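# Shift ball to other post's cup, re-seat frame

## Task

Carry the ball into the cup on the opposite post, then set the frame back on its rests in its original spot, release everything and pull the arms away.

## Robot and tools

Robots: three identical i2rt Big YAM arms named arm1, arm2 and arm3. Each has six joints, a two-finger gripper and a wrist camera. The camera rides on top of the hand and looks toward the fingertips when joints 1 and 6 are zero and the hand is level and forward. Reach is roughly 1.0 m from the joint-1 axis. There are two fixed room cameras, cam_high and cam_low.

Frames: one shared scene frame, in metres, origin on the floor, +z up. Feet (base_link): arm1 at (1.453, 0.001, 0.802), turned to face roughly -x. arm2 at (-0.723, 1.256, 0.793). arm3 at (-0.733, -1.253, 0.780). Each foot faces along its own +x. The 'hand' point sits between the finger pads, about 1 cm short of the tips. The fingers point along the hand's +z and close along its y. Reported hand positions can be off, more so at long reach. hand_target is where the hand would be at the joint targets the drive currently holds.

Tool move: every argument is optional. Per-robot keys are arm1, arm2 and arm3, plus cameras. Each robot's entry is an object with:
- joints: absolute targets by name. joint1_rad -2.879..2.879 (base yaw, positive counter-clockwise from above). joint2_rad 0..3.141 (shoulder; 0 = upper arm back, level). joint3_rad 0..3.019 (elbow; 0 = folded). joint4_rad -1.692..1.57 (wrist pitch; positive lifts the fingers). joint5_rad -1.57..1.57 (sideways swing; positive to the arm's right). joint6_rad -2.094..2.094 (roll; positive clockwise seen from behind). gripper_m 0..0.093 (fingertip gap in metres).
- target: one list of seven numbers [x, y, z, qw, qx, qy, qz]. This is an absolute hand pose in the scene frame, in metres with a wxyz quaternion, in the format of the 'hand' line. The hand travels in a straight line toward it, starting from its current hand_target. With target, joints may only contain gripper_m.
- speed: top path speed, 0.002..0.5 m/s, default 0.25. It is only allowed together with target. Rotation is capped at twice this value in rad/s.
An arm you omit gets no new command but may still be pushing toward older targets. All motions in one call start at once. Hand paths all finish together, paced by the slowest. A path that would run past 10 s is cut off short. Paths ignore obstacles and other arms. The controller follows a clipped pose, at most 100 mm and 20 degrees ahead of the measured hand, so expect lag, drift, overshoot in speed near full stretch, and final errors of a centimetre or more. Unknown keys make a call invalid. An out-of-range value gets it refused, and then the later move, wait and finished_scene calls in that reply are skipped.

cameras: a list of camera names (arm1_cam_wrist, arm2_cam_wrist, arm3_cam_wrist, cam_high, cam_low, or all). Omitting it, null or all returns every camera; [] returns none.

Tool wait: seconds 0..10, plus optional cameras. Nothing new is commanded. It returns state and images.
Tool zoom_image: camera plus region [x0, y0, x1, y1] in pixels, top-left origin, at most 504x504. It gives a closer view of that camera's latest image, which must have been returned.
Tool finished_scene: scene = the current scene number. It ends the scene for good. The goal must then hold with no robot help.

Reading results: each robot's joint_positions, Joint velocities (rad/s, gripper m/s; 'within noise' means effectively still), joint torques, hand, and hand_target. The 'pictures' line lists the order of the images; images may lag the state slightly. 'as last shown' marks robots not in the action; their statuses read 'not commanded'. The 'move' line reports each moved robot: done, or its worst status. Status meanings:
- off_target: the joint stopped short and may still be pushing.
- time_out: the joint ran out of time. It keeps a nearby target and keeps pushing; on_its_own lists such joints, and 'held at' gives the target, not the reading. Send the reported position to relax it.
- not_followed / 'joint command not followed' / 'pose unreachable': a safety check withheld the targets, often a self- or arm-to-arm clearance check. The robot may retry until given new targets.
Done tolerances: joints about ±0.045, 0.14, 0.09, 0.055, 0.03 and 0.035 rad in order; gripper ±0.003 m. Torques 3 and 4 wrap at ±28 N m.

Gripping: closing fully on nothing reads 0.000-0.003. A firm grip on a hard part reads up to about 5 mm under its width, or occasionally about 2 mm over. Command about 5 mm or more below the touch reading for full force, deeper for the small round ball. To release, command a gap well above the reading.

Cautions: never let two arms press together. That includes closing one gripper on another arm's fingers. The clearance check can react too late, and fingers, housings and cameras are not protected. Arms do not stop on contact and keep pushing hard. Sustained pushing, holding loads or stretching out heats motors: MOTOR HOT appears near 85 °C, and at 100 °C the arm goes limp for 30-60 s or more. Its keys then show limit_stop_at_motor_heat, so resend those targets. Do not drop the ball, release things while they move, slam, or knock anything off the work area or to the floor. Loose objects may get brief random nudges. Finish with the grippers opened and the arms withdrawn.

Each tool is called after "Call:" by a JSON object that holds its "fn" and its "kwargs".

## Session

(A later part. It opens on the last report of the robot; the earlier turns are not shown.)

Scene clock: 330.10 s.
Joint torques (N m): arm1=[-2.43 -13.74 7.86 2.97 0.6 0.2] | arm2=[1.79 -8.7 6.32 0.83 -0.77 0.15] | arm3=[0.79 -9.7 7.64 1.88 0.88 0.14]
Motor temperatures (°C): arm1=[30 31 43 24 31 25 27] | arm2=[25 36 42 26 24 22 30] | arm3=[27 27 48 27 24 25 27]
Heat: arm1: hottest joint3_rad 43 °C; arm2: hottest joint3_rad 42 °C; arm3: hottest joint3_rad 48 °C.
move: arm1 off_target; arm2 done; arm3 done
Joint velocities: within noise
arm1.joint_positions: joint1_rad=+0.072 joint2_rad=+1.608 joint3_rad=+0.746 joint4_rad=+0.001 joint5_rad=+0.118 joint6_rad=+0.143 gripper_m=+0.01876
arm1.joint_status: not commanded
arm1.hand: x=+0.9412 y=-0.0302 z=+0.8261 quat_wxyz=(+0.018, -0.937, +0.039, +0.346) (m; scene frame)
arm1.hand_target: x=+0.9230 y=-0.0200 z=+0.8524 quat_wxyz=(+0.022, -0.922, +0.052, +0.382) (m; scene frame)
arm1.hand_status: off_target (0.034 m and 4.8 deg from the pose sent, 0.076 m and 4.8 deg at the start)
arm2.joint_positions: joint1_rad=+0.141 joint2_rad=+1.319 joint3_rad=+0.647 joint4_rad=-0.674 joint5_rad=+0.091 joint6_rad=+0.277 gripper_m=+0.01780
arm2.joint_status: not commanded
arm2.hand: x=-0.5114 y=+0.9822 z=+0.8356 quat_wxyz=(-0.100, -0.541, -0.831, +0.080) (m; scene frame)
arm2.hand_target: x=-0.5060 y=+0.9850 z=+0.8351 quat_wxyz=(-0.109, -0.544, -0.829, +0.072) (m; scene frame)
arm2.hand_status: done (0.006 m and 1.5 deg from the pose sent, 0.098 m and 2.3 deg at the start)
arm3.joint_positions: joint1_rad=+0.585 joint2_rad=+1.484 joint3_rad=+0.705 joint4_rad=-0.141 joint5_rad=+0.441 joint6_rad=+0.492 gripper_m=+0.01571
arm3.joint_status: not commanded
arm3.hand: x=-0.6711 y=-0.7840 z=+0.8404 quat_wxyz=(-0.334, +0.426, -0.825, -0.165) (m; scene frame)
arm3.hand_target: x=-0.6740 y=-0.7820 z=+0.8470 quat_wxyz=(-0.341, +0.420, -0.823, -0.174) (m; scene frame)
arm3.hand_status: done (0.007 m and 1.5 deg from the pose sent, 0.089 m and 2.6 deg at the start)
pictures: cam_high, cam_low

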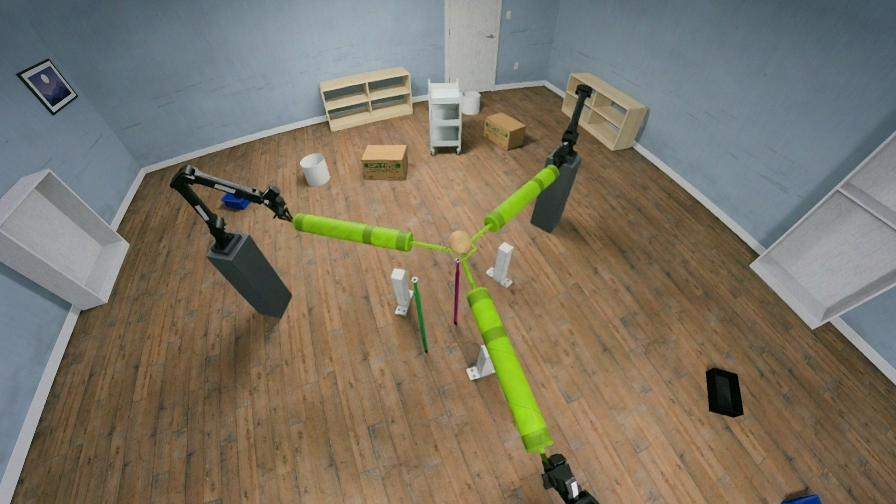

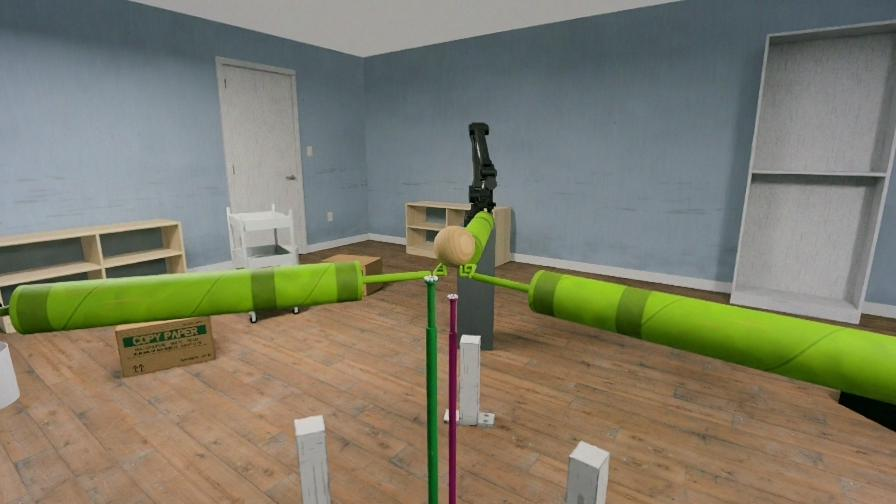

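Call:
{"fn": "move", "kwargs": {"arm1": {"target":[0.917,-0.024,0.785,0.0217,-0.9224,0.0524,0.3821],"speed":0.06}, "arm2": {"target":[-0.511,0.981,0.763,0.1091,0.5436,0.8291,-0.0716],"speed":0.06}, "arm3": {"target":[-0.679,-0.786,0.773,0.341,-0.4195,0.8232,0.1737],"speed":0.06}, "cameras": ["cam_high","cam_low"]}}

Call:
{"fn": "zoom_image", "kwargs": {"camera": "cam_low", "region": [410, 240, 500, 330]}}

Call:
{"fn": "zoom_image", "kwargs": {"camera": "cam_high", "region": [410, 210, 510, 310]}}

Scene clock: 342.43 s.
Joint torques (N m): arm1=[-1.61 -14.92 6.22 3.02 0.79 0.27] | arm2=[1.38 -9.47 4.79 1.05 -0.65 0.11] | arm3=[1.03 -10.17 5.53 2.1 0.84 0.17]
Motor temperatures (°C): arm1=[30 31 40 24 31 25 27] | arm2=[25 35 40 26 24 22 30] | arm3=[27 28 45 27 24 25 28]
Heat: arm1: hottest joint3_rad 40 °C; arm2: hottest joint3_rad 40 °C; arm3: hottest joint3_rad 45 °C.
move: arm1 off_target; arm2 done; arm3 done
Joint velocities: within noise
arm1.joint_positions: joint1_rad=+0.072 joint2_rad=+1.793 joint3_rad=+0.730 joint4_rad=+0.202 joint5_rad=+0.119 joint6_rad=+0.143 gripper_m=+0.01876
arm1.joint_status: not commanded
arm1.hand: x=+0.9368 y=-0.0300 z=+0.7610 quat_wxyz=(+0.018, -0.937, +0.039, +0.346) (m; scene frame)
arm1.hand_target: x=+0.9179 y=-0.0240 z=+0.7854 quat_wxyz=(+0.021, -0.922, +0.053, +0.382) (m; scene frame)
arm1.hand_status: off_target (0.032 m and 4.8 deg from the pose sent, 0.048 m and 4.8 deg at the start)
arm2.joint_positions: joint1_rad=+0.126 joint2_rad=+1.506 joint3_rad=+0.567 joint4_rad=-0.409 joint5_rad=+0.083 joint6_rad=+0.262 gripper_m=+0.01780
arm2.joint_status: not commanded
arm2.hand: x=-0.5154 y=+0.9803 z=+0.7638 quat_wxyz=(-0.100, -0.541, -0.832, +0.078) (m; scene frame)
arm2.hand_target: x=-0.5111 y=+0.9810 z=+0.7631 quat_wxyz=(-0.109, -0.544, -0.829, +0.072) (m; scene frame)
arm2.hand_status: done (0.005 m and 1.4 deg from the pose sent, 0.073 m and 1.5 deg at the start)
arm3.joint_positions: joint1_rad=+0.596 joint2_rad=+1.671 joint3_rad=+0.647 joint4_rad=+0.104 joint5_rad=+0.451 joint6_rad=+0.501 gripper_m=+0.01569
arm3.joint_status: not commanded
arm3.hand: x=-0.6749 y=-0.7864 z=+0.7699 quat_wxyz=(-0.336, +0.425, -0.824, -0.166) (m; scene frame)
arm3.hand_target: x=-0.6790 y=-0.7860 z=+0.7730 quat_wxyz=(-0.341, +0.420, -0.823, -0.174) (m; scene frame)
arm3.hand_status: done (0.005 m and 1.3 deg from the pose sent, 0.068 m and 1.5 deg at the start)
pictures: cam_high, cam_low

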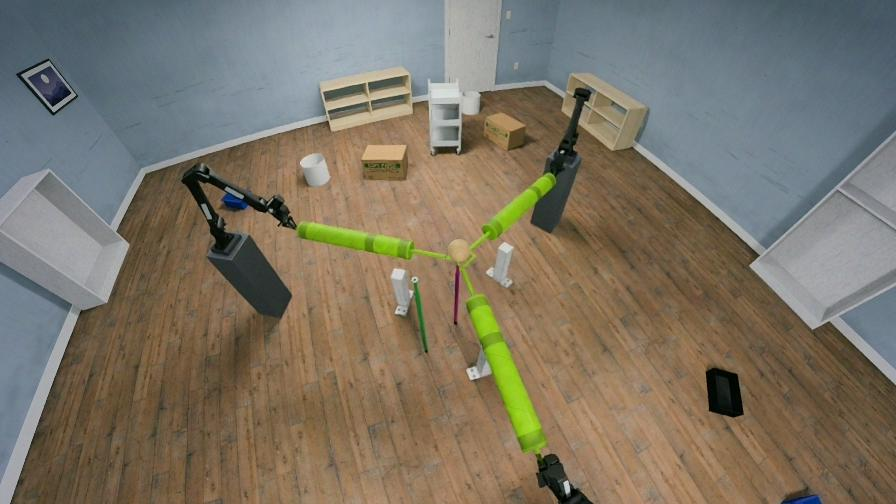

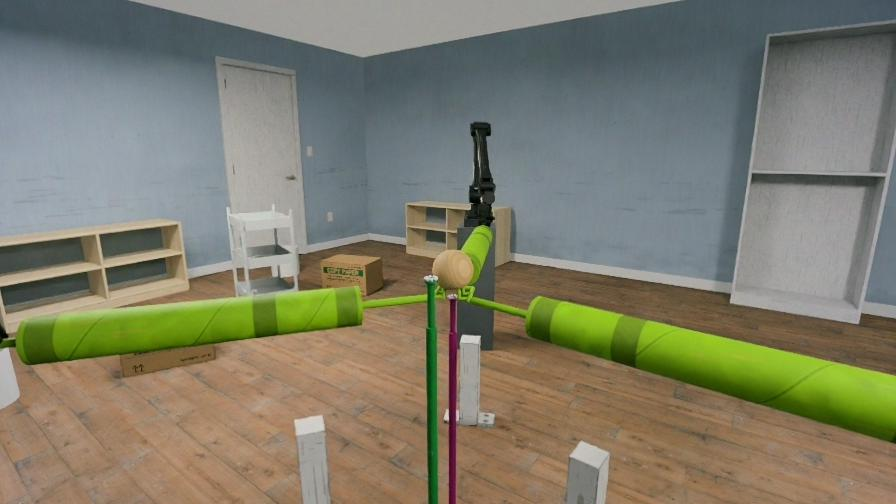

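Scaled by 5.600 from the camera's 896x504 image, which has a finer 1280x720 frame.

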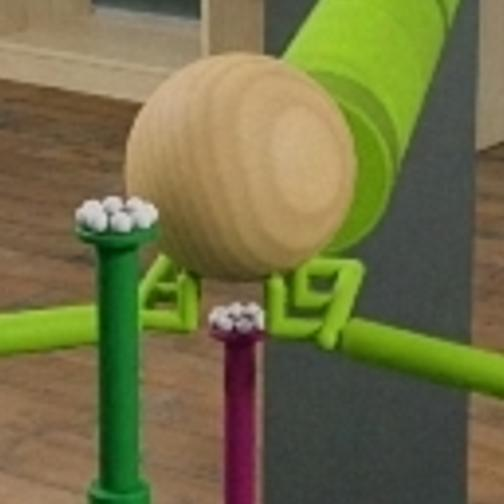

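Scaled by 5.040 from the camera's 896x504 image, which has a finer 1280x720 frame.

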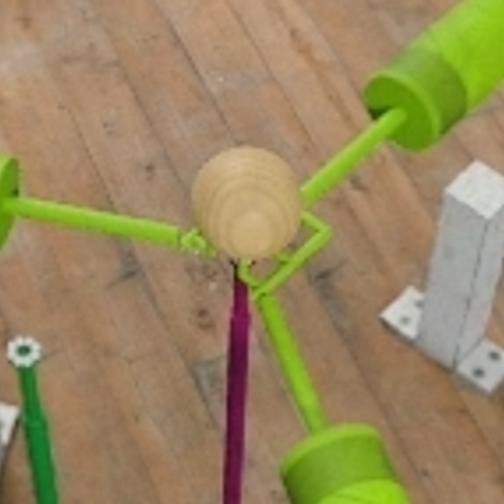

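Call:
{"fn": "move", "kwargs": {"arm1": {"target":[0.915,-0.025,0.727,0.0217,-0.9224,0.0524,0.3821],"speed":0.04}, "arm2": {"target":[-0.513,0.980,0.701,0.1091,0.5436,0.8291,-0.0716],"speed":0.04}, "arm3": {"target":[-0.681,-0.787,0.711,0.341,-0.4195,0.8232,0.1737],"speed":0.04}, "cameras": ["cam_high","cam_low"]}}

Call:
{"fn": "zoom_image", "kwargs": {"camera": "cam_low", "region": [410, 240, 500, 330]}}

Call:
{"fn": "zoom_image", "kwargs": {"camera": "cam_high", "region": [410, 210, 510, 310]}}

Scene clock: 353.00 s.
Joint torques (N m): arm1=[-1.32 -14.92 5.68 2.76 0.81 0.29] | arm2=[0.91 -10.23 3.1 1.16 -0.5 0.07] | arm3=[1.2 -10.4 3.9 2.17 0.53 0.22]
Motor temperatures (°C): arm1=[30 31 37 24 31 25 27] | arm2=[25 34 38 26 24 22 30] | arm3=[27 28 41 27 24 25 28]
Heat: arm1: hottest joint3_rad 37 °C; arm2: hottest joint3_rad 38 °C; arm3: hottest joint3_rad 41 °C.
move: arm1 off_target; arm2 done; arm3 done
Joint velocities: within noise
arm1.joint_positions: joint1_rad=+0.072 joint2_rad=+1.956 joint3_rad=+0.728 joint4_rad=+0.374 joint5_rad=+0.121 joint6_rad=+0.143 gripper_m=+0.01876
arm1.joint_status: not commanded
arm1.hand: x=+0.9377 y=-0.0292 z=+0.7075 quat_wxyz=(+0.018, -0.936, +0.039, +0.350) (m; scene frame)
arm1.hand_target: x=+0.9160 y=-0.0250 z=+0.7275 quat_wxyz=(+0.021, -0.922, +0.053, +0.382) (m; scene frame)
arm1.hand_status: off_target (0.030 m and 4.3 deg from the pose sent, 0.041 m and 4.8 deg at the start)
arm2.joint_positions: joint1_rad=+0.126 joint2_rad=+1.710 joint3_rad=+0.537 joint4_rad=-0.171 joint5_rad=+0.077 joint6_rad=+0.260 gripper_m=+0.01780
arm2.joint_status: not commanded
arm2.hand: x=-0.5145 y=+0.9800 z=+0.7033 quat_wxyz=(-0.102, -0.540, -0.832, +0.076) (m; scene frame)
arm2.hand_target: x=-0.5129 y=+0.9800 z=+0.7011 quat_wxyz=(-0.109, -0.543, -0.829, +0.072) (m; scene frame)
arm2.hand_status: done (0.003 m and 1.1 deg from the pose sent, 0.063 m and 1.4 deg at the start)
arm3.joint_positions: joint1_rad=+0.598 joint2_rad=+1.863 joint3_rad=+0.637 joint4_rad=+0.308 joint5_rad=+0.461 joint6_rad=+0.501 gripper_m=+0.01569
arm3.joint_status: not commanded
arm3.hand: x=-0.6747 y=-0.7871 z=+0.7109 quat_wxyz=(-0.340, +0.423, -0.823, -0.164) (m; scene frame)
arm3.hand_target: x=-0.6809 y=-0.7871 z=+0.7109 quat_wxyz=(-0.341, +0.420, -0.823, -0.173) (m; scene frame)
arm3.hand_status: done (0.006 m and 1.2 deg from the pose sent, 0.059 m and 1.3 deg at the start)
pictures: cam_high, cam_low

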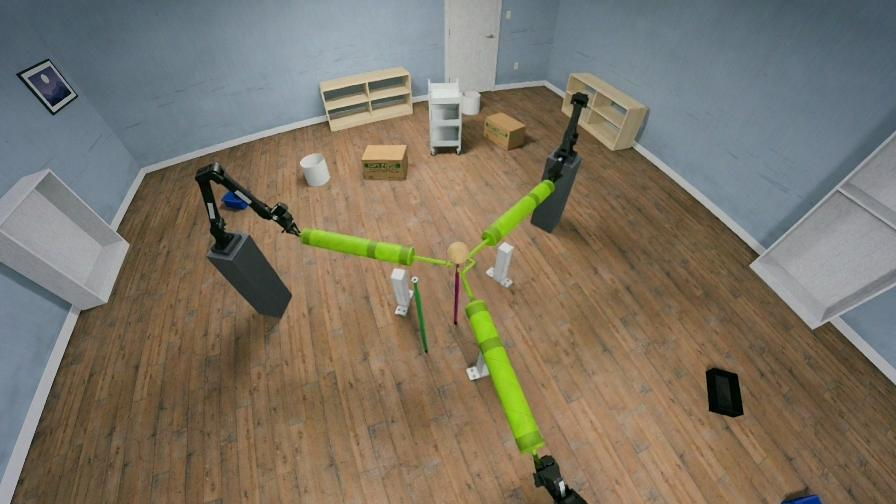

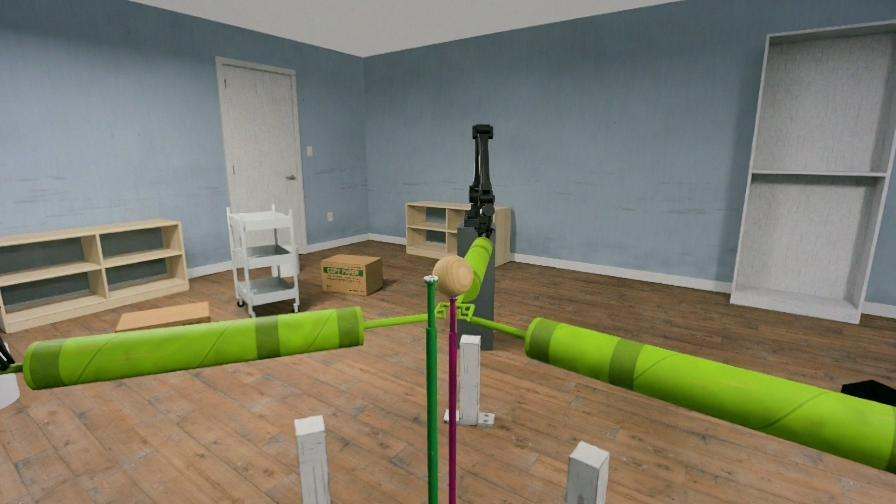

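Scaled by 5.600 from the camera's 896x504 image, which has a finer 1280x720 frame.

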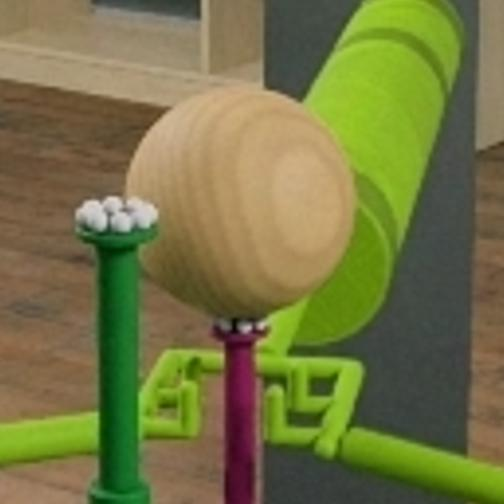

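Scaled by 5.040 from the camera's 896x504 image, which has a finer 1280x720 frame.

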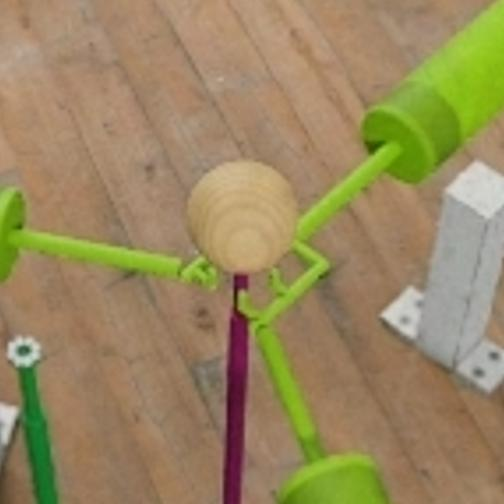

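Call:
{"fn": "move", "kwargs": {"arm1": {"target":[0.890,0.0415,0.735,0.0217,-0.9224,0.0524,0.3821],"speed":0.08}, "arm2": {"target":[-0.540,1.044,0.703,0.1091,0.5436,0.8291,-0.0716],"speed":0.08}, "arm3": {"target":[-0.708,-0.721,0.716,0.341,-0.4195,0.8232,0.1737],"speed":0.08}, "cameras": ["cam_high","cam_low"]}}

Call:
{"fn": "zoom_image", "kwargs": {"camera": "cam_low", "region": [410, 240, 500, 330]}}

Call:
{"fn": "zoom_image", "kwargs": {"camera": "cam_high", "region": [410, 210, 510, 310]}}

Scene clock: 367.23 s.
Joint torques (N m): arm1=[-2.37 -15.74 6.72 1.84 0.25 0.29] | arm2=[2.67 -10.52 1.51 0.5 -0.23 0.31] | arm3=[1.49 -12.04 7.05 0.95 0.59 0.27]
Motor temperatures (°C): arm1=[30 31 36 24 31 24 27] | arm2=[25 33 36 26 24 22 30] | arm3=[27 28 38 27 24 25 28]
Heat: arm1: hottest joint3_rad 36 °C; arm2: hottest joint3_rad 36 °C; arm3: hottest joint3_rad 38 °C.
move: arm1 off_target; arm2 done; arm3 off_target
Joint velocities: within noise
arm1.joint_positions: joint1_rad=-0.073 joint2_rad=+1.966 joint3_rad=+0.788 joint4_rad=+0.349 joint5_rad=+0.024 joint6_rad=+0.032 gripper_m=+0.01876
arm1.joint_status: not commanded
arm1.hand: x=+0.9120 y=+0.0299 z=+0.7151 quat_wxyz=(+0.018, -0.933, +0.038, +0.357) (m; scene frame)
arm1.hand_target: x=+0.8910 y=+0.0415 z=+0.7356 quat_wxyz=(+0.022, -0.922, +0.052, +0.382) (m; scene frame)
arm1.hand_status: off_target (0.032 m and 3.6 deg from the pose sent, 0.090 m and 4.3 deg at the start)
arm2.joint_positions: joint1_rad=+0.188 joint2_rad=+1.631 joint3_rad=+0.372 joint4_rad=-0.093 joint5_rad=+0.089 joint6_rad=+0.315 gripper_m=+0.01780
arm2.joint_status: not commanded
arm2.hand: x=-0.5415 y=+1.0372 z=+0.6989 quat_wxyz=(-0.101, -0.538, -0.834, +0.075) (m; scene frame)
arm2.hand_target: x=-0.5401 y=+1.0438 z=+0.7025 quat_wxyz=(-0.109, -0.543, -0.829, +0.071) (m; scene frame)
arm2.hand_status: done (0.008 m and 1.3 deg from the pose sent, 0.069 m and 1.1 deg at the start)
arm3.joint_positions: joint1_rad=+0.650 joint2_rad=+1.932 joint3_rad=+0.807 joint4_rad=+0.188 joint5_rad=+0.492 joint6_rad=+0.546 gripper_m=+0.01569
arm3.joint_status: not commanded
arm3.hand: x=-0.6986 y=-0.7310 z=+0.7119 quat_wxyz=(-0.341, +0.424, -0.823, -0.164) (m; scene frame)
arm3.hand_target: x=-0.7081 y=-0.7214 z=+0.7161 quat_wxyz=(-0.341, +0.420, -0.823, -0.174) (m; scene frame)
arm3.hand_status: off_target (0.014 m and 1.2 deg from the pose sent, 0.074 m and 1.1 deg at the start)
pictures: cam_high, cam_low

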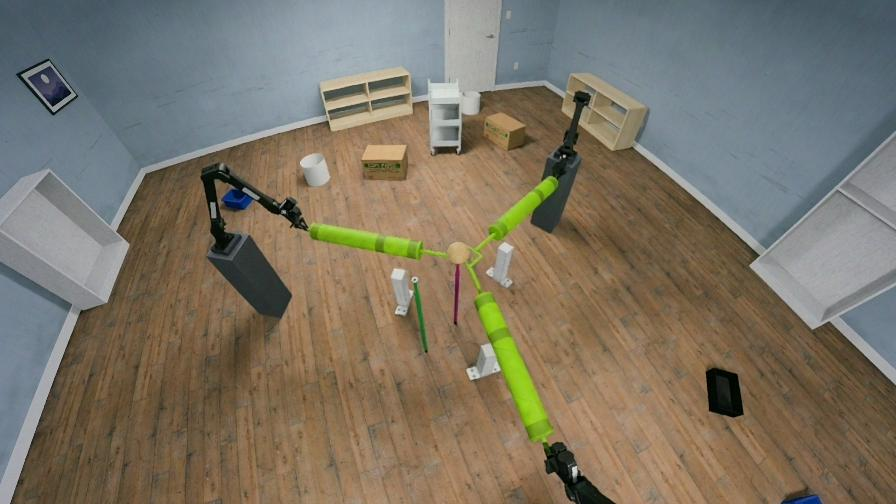

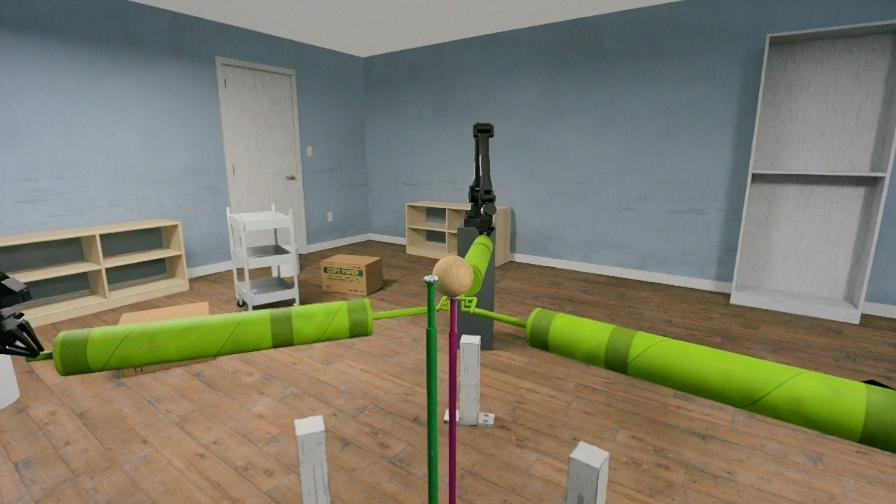

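Scaled by 5.600 from the camera's 896x504 image, which has a finer 1280x720 frame.

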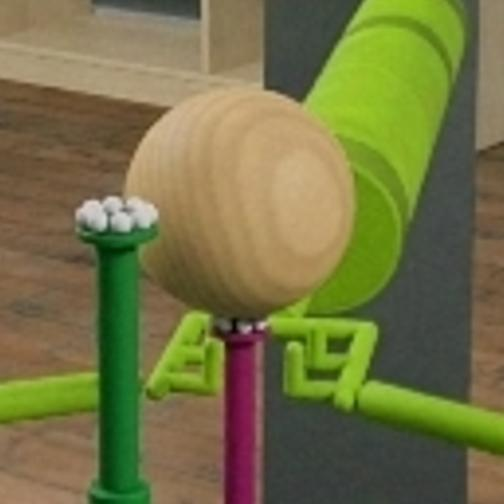

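Scaled by 5.040 from the camera's 896x504 image, which has a finer 1280x720 frame.

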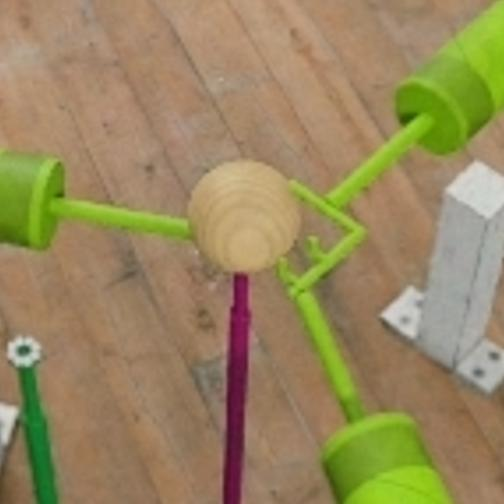

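Call:
{"fn": "move", "kwargs": {"arm1": {"target":[0.874,0.0535,0.725,0.0217,-0.9224,0.0524,0.3821],"speed":0.08}, "arm2": {"target":[-0.5545,1.054,0.703,0.1091,0.5436,0.8291,-0.0716],"speed":0.08}, "arm3": {"target":[-0.7215,-0.711,0.711,0.341,-0.4195,0.8232,0.1737],"speed":0.08}, "cameras": []}}

Call:
{"fn": "move", "kwargs": {"arm1": {"target":[0.878,0.0535,0.520,0.0217,-0.9224,0.0524,0.3821],"speed":0.1}, "arm2": {"target":[-0.5545,1.050,0.505,0.1091,0.5436,0.8291,-0.0716],"speed":0.1}, "arm3": {"target":[-0.7185,-0.714,0.508,0.341,-0.4195,0.8232,0.1737],"speed":0.1}}}

Call:
{"fn": "zoom_image", "kwargs": {"camera": "cam_high", "region": [380, 200, 540, 400]}}

Scene clock: 375.97 s.
Joint torques (N m): arm1=[-2.55 -16.44 6.99 1.81 0.15 0.28] | arm2=[1.26 -9.7 1.35 0.61 -0.4 0.16] | arm3=[1.44 -12.45 6.89 0.88 0.73 0.22]
Motor temperatures (°C): arm1=[30 31 35 24 30 24 28] | arm2=[25 33 35 26 24 22 30] | arm3=[27 28 37 27 24 25 28]
Heat: arm1: hottest joint3_rad 35 °C; arm2: hottest joint3_rad 35 °C; arm3: hottest joint3_rad 37 °C.
move: arm1 off_target; arm2 done; arm3 off_target
Joint velocities: within noise
arm1.joint_positions: joint1_rad=-0.095 joint2_rad=+2.015 joint3_rad=+0.836 joint4_rad=+0.347 joint5_rad=+0.009 joint6_rad=+0.016 gripper_m=+0.01876
arm1.joint_status: not commanded
arm1.hand: x=+0.8980 y=+0.0403 z=+0.7038 quat_wxyz=(+0.018, -0.934, +0.038, +0.355) (m; scene frame)
arm1.hand_target: x=+0.8752 y=+0.0536 z=+0.7258 quat_wxyz=(+0.022, -0.922, +0.052, +0.382) (m; scene frame)
arm1.hand_status: off_target (0.035 m and 3.7 deg from the pose sent, 0.046 m and 3.6 deg at the start)
arm2.joint_positions: joint1_rad=+0.188 joint2_rad=+1.601 joint3_rad=+0.326 joint4_rad=-0.078 joint5_rad=+0.091 joint6_rad=+0.315 gripper_m=+0.01780
arm2.joint_status: not commanded
arm2.hand: x=-0.5536 y=+1.0498 z=+0.6993 quat_wxyz=(-0.100, -0.538, -0.834, +0.075) (m; scene frame)
arm2.hand_target: x=-0.5545 y=+1.0539 z=+0.7027 quat_wxyz=(-0.109, -0.543, -0.829, +0.072) (m; scene frame)
arm2.hand_status: done (0.006 m and 1.4 deg from the pose sent, 0.022 m and 1.3 deg at the start)
arm3.joint_positions: joint1_rad=+0.678 joint2_rad=+1.961 joint3_rad=+0.847 joint4_rad=+0.169 joint5_rad=+0.506 joint6_rad=+0.573 gripper_m=+0.01569
arm3.joint_status: not commanded
arm3.hand: x=-0.7129 y=-0.7185 z=+0.7080 quat_wxyz=(-0.341, +0.423, -0.823, -0.168) (m; scene frame)
arm3.hand_target: x=-0.7215 y=-0.7111 z=+0.7111 quat_wxyz=(-0.341, +0.420, -0.823, -0.174) (m; scene frame)
arm3.hand_status: off_target (0.012 m and 0.8 deg from the pose sent, 0.030 m and 1.2 deg at the start)
pictures: none
No camera images: "cameras" was empty.

Scene clock: 378.63 s.
Joint torques (N m): arm1=[-2.32 -18.32 2.17 2.91 0.32 0.31] | arm2=[0.67 -10.93 -2.92 1.2 -0.31 0.1] | arm3=[0.79 -14.39 2.43 2.15 0.6 0.11]
Motor temperatures (°C): arm1=[30 32 35 24 30 24 28] | arm2=[25 33 35 26 24 22 30] | arm3=[27 29 37 27 24 25 28]
Heat: arm1: hottest joint3_rad 35 °C; arm2: hottest joint3_rad 35 °C; arm3: hottest joint3_rad 37 °C.
move: arm1 off_target; arm2 done; arm3 done
Joint velocities: within noise
arm1.joint_positions: joint1_rad=-0.095 joint2_rad=+2.587 joint3_rad=+1.060 joint4_rad=+0.694 joint5_rad=+0.007 joint6_rad=+0.016 gripper_m=+0.01876
arm1.joint_status: not commanded
arm1.hand: x=+0.8956 y=+0.0421 z=+0.5043 quat_wxyz=(+0.017, -0.934, +0.038, +0.356) (m; scene frame)
arm1.hand_target: x=+0.8785 y=+0.0535 z=+0.5203 quat_wxyz=(+0.022, -0.922, +0.052, +0.382) (m; scene frame)
arm1.hand_status: off_target (0.026 m and 3.7 deg from the pose sent, 0.185 m and 3.7 deg at the start)
arm2.joint_positions: joint1_rad=+0.188 joint2_rad=+2.521 joint3_rad=+0.512 joint4_rad=+0.660 joint5_rad=+0.087 joint6_rad=+0.315 gripper_m=+0.01780
arm2.joint_status: not commanded
arm2.hand: x=-0.5547 y=+1.0504 z=+0.5075 quat_wxyz=(-0.103, -0.537, -0.834, +0.074) (m; scene frame)
arm2.hand_target: x=-0.5545 y=+1.0500 z=+0.5050 quat_wxyz=(-0.109, -0.544, -0.829, +0.072) (m; scene frame)
arm2.hand_status: done (0.003 m and 1.2 deg from the pose sent, 0.194 m and 1.4 deg at the start)
arm3.joint_positions: joint1_rad=+0.678 joint2_rad=+2.527 joint3_rad=+1.033 joint4_rad=+0.533 joint5_rad=+0.505 joint6_rad=+0.579 gripper_m=+0.01568
arm3.joint_status: not commanded
arm3.hand: x=-0.7137 y=-0.7198 z=+0.5060 quat_wxyz=(-0.337, +0.424, -0.825, -0.162) (m; scene frame)
arm3.hand_target: x=-0.7185 y=-0.7141 z=+0.5081 quat_wxyz=(-0.341, +0.420, -0.823, -0.174) (m; scene frame)
arm3.hand_status: done (0.008 m and 1.5 deg from the pose sent, 0.200 m and 0.8 deg at the start)
pictures: arm1_cam_wrist, arm2_cam_wrist, arm3_cam_wrist, cam_high, cam_low
camera_calibration:
arm1_cam_wrist: T_world_to_cam=[[0.091309, 0.995498, 0.025423, -0.138396], [0.991583, -0.0885373, -0.0944693, -0.834279], [-0.0917932, 0.0338349, -0.995203, 0.707442], [0, 0, 0, 1]] pos_world=[0.904832, 0.0399723, 0.628753]
arm2_cam_wrist: T_world_to_cam=[[-0.913106, -0.407402, 0.0161347, -0.0883052], [-0.375732, 0.856171, 0.354678, -1.27995], [-0.158311, 0.317797, -0.934849, 0.176594], [0, 0, 0, 1]] pos_world=[-0.533593, 1.00376, 0.620484]
arm3_cam_wrist: T_world_to_cam=[[0.812668, -0.582368, 0.0204644, 0.150257], [-0.575312, -0.807417, -0.130744, -0.922258], [0.0926645, 0.0944782, -0.991205, 0.761755], [0, 0, 0, 1]] pos_world=[-0.723283, -0.729111, 0.631401]

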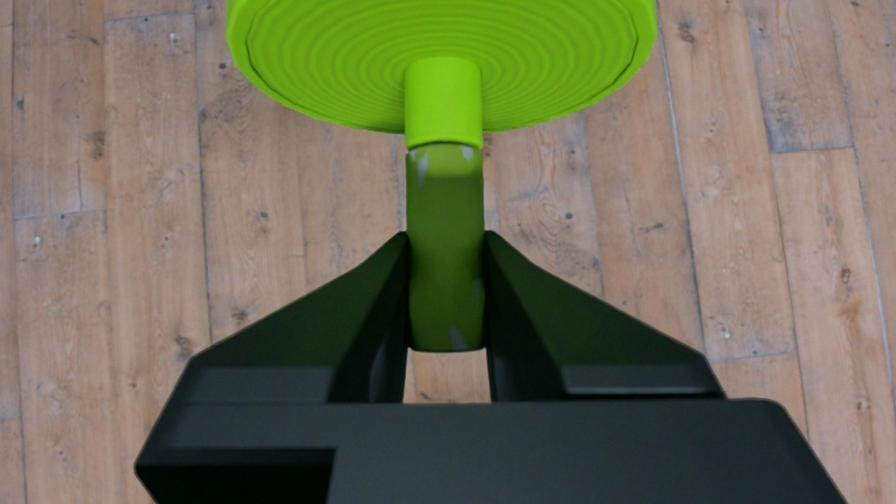

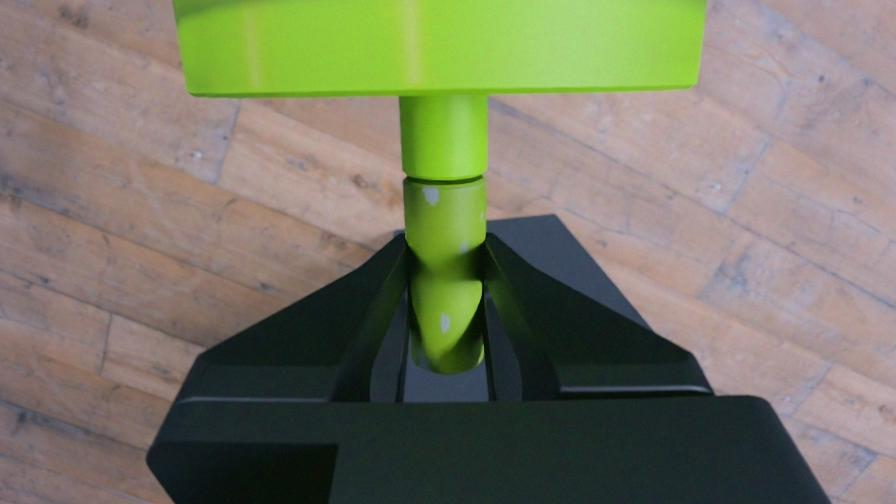

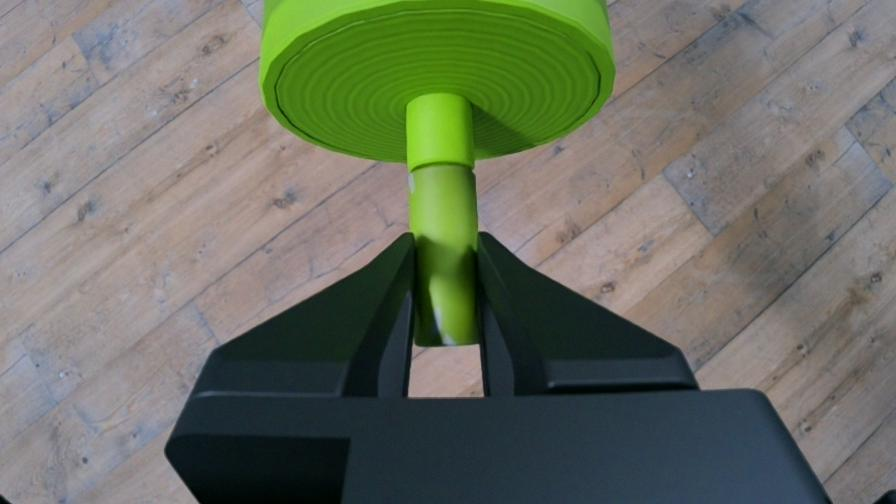

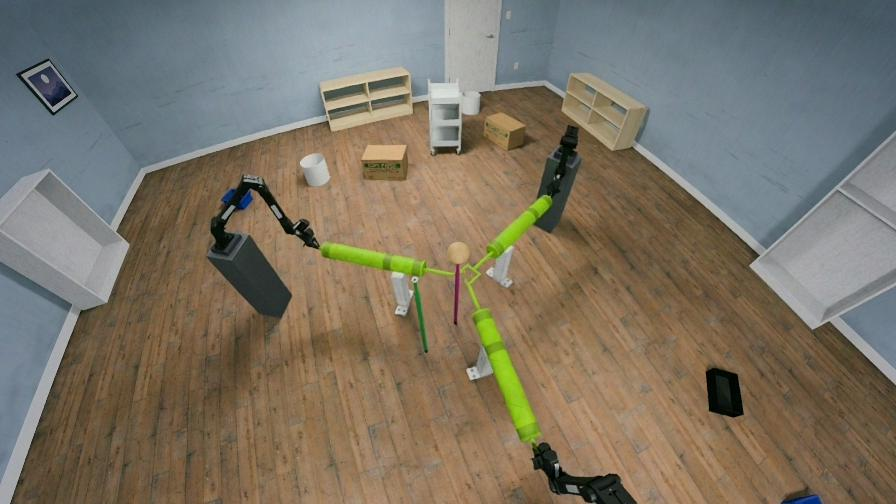

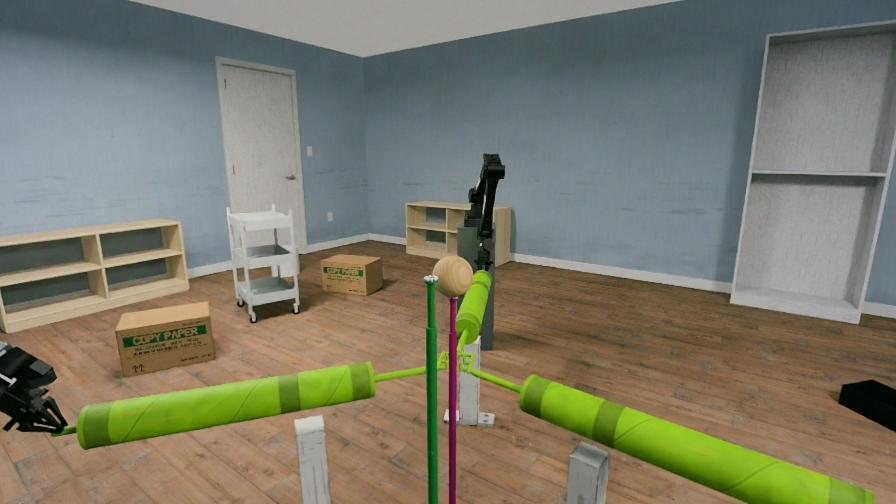

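Scaled by 2.520 from the camera's 896x504 image, which has a finer 1280x720 frame.

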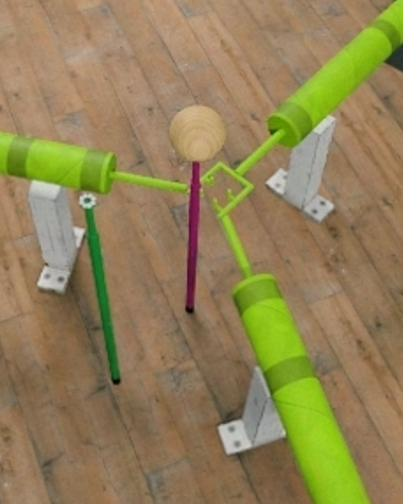

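Aligned. Lower the last ~5.5 cm.

Call:
{"fn": "move", "kwargs": {"arm1": {"target":[0.879,0.0525,0.460,0.0217,-0.9224,0.0524,0.3821],"speed":0.05}, "arm2": {"target":[-0.5545,1.047,0.442,0.1091,0.5436,0.8291,-0.0716],"speed":0.05}, "arm3": {"target":[-0.7165,-0.716,0.446,0.341,-0.4195,0.8232,0.1737],"speed":0.05}, "cameras": ["cam_high","cam_low"]}}

Call:
{"fn": "zoom_image", "kwargs": {"camera": "cam_high", "region": [380, 200, 540, 400]}}

Call:
{"fn": "zoom_image", "kwargs": {"camera": "cam_low", "region": [250, 250, 650, 504]}}

Scene clock: 385.87 s.
Joint torques (N m): arm1=[-1.96 -17.79 2.13 2.89 0.39 0.33] | arm2=[0.21 -10.99 -2.89 1.2 -0.23 0.02] | arm3=[0.44 -13.86 2.32 2.22 0.35 0.06]
Motor temperatures (°C): arm1=[30 32 34 24 30 24 28] | arm2=[25 33 34 26 24 22 30] | arm3=[27 29 35 27 24 25 28]
Heat: arm1: hottest joint3_rad 34 °C; arm2: hottest joint3_rad 34 °C; arm3: hottest joint3_rad 35 °C.
move: arm1 off_target; arm2 done; arm3 done
Joint velocities: within noise
arm1.joint_positions: joint1_rad=-0.095 joint2_rad=+2.738 joint3_rad=+1.167 joint4_rad=+0.746 joint5_rad=+0.007 joint6_rad=+0.016 gripper_m=+0.01876
arm1.joint_status: not commanded
arm1.hand: x=+0.8944 y=+0.0427 z=+0.4499 quat_wxyz=(+0.017, -0.932, +0.038, +0.359) (m; scene frame)
arm1.hand_target: x=+0.8794 y=+0.0524 z=+0.4603 quat_wxyz=(+0.021, -0.922, +0.052, +0.382) (m; scene frame)
arm1.hand_status: off_target (0.021 m and 3.4 deg from the pose sent, 0.048 m and 3.8 deg at the start)
arm2.joint_positions: joint1_rad=+0.185 joint2_rad=+2.725 joint3_rad=+0.640 joint4_rad=+0.733 joint5_rad=+0.083 joint6_rad=+0.315 gripper_m=+0.01780
arm2.joint_status: not commanded
arm2.hand: x=-0.5547 y=+1.0495 z=+0.4467 quat_wxyz=(-0.102, -0.539, -0.833, +0.072) (m; scene frame)
arm2.hand_target: x=-0.5546 y=+1.0471 z=+0.4421 quat_wxyz=(-0.109, -0.544, -0.829, +0.072) (m; scene frame)
arm2.hand_status: done (0.005 m and 1.1 deg from the pose sent, 0.066 m and 1.2 deg at the start)
arm3.joint_positions: joint1_rad=+0.678 joint2_rad=+2.684 joint3_rad=+1.133 joint4_rad=+0.597 joint5_rad=+0.508 joint6_rad=+0.579 gripper_m=+0.01568
arm3.joint_status: not commanded
arm3.hand: x=-0.7134 y=-0.7194 z=+0.4495 quat_wxyz=(-0.339, +0.422, -0.825, -0.164) (m; scene frame)
arm3.hand_target: x=-0.7165 y=-0.7160 z=+0.4462 quat_wxyz=(-0.341, +0.420, -0.823, -0.174) (m; scene frame)
arm3.hand_status: done (0.006 m and 1.2 deg from the pose sent, 0.060 m and 1.5 deg at the start)
pictures: cam_high, cam_low

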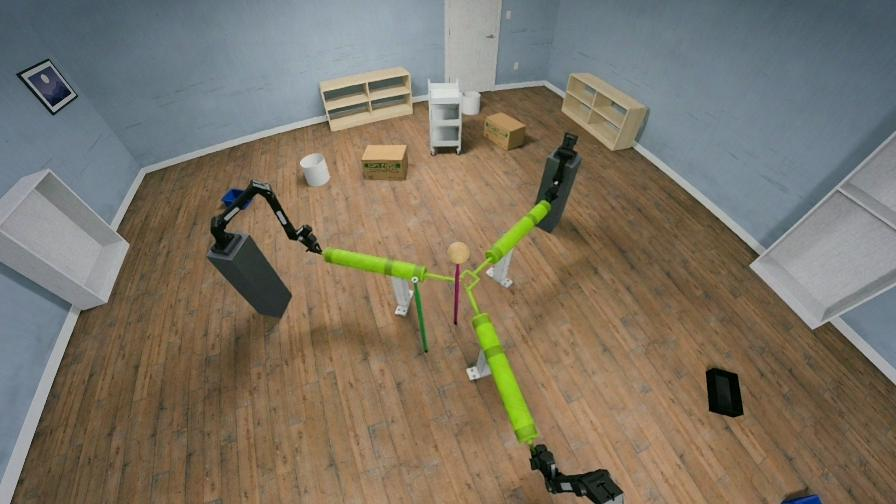

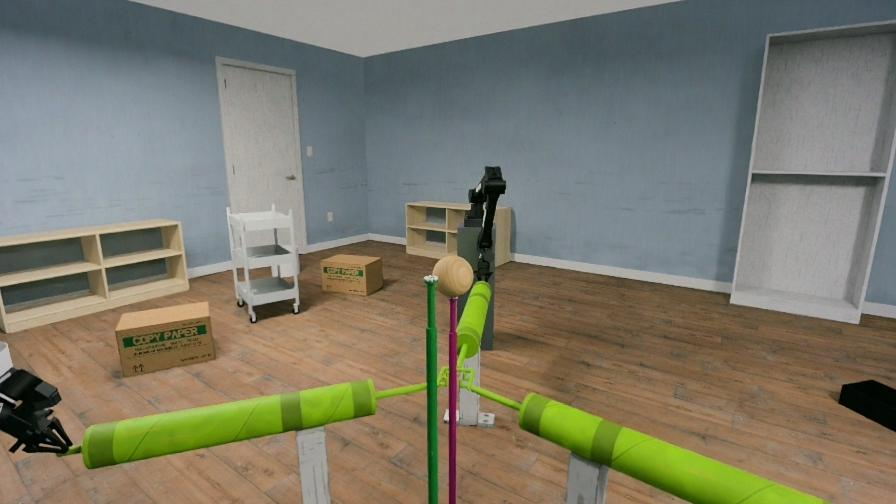

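Scaled by 2.520 from the camera's 896x504 image, which has a finer 1280x720 frame.

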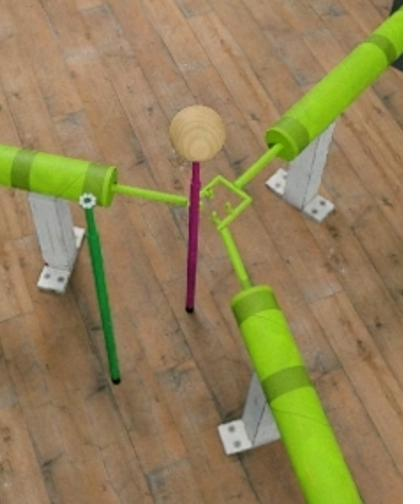

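Scaled by 1.260 from the camera's 896x504 image, which has a finer 1280x720 frame.

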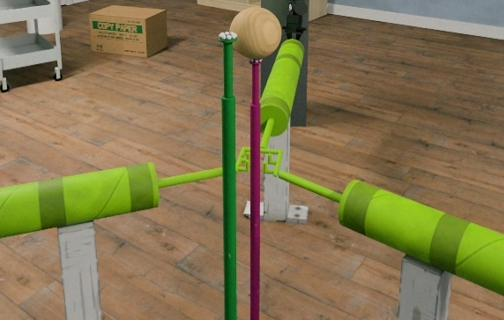

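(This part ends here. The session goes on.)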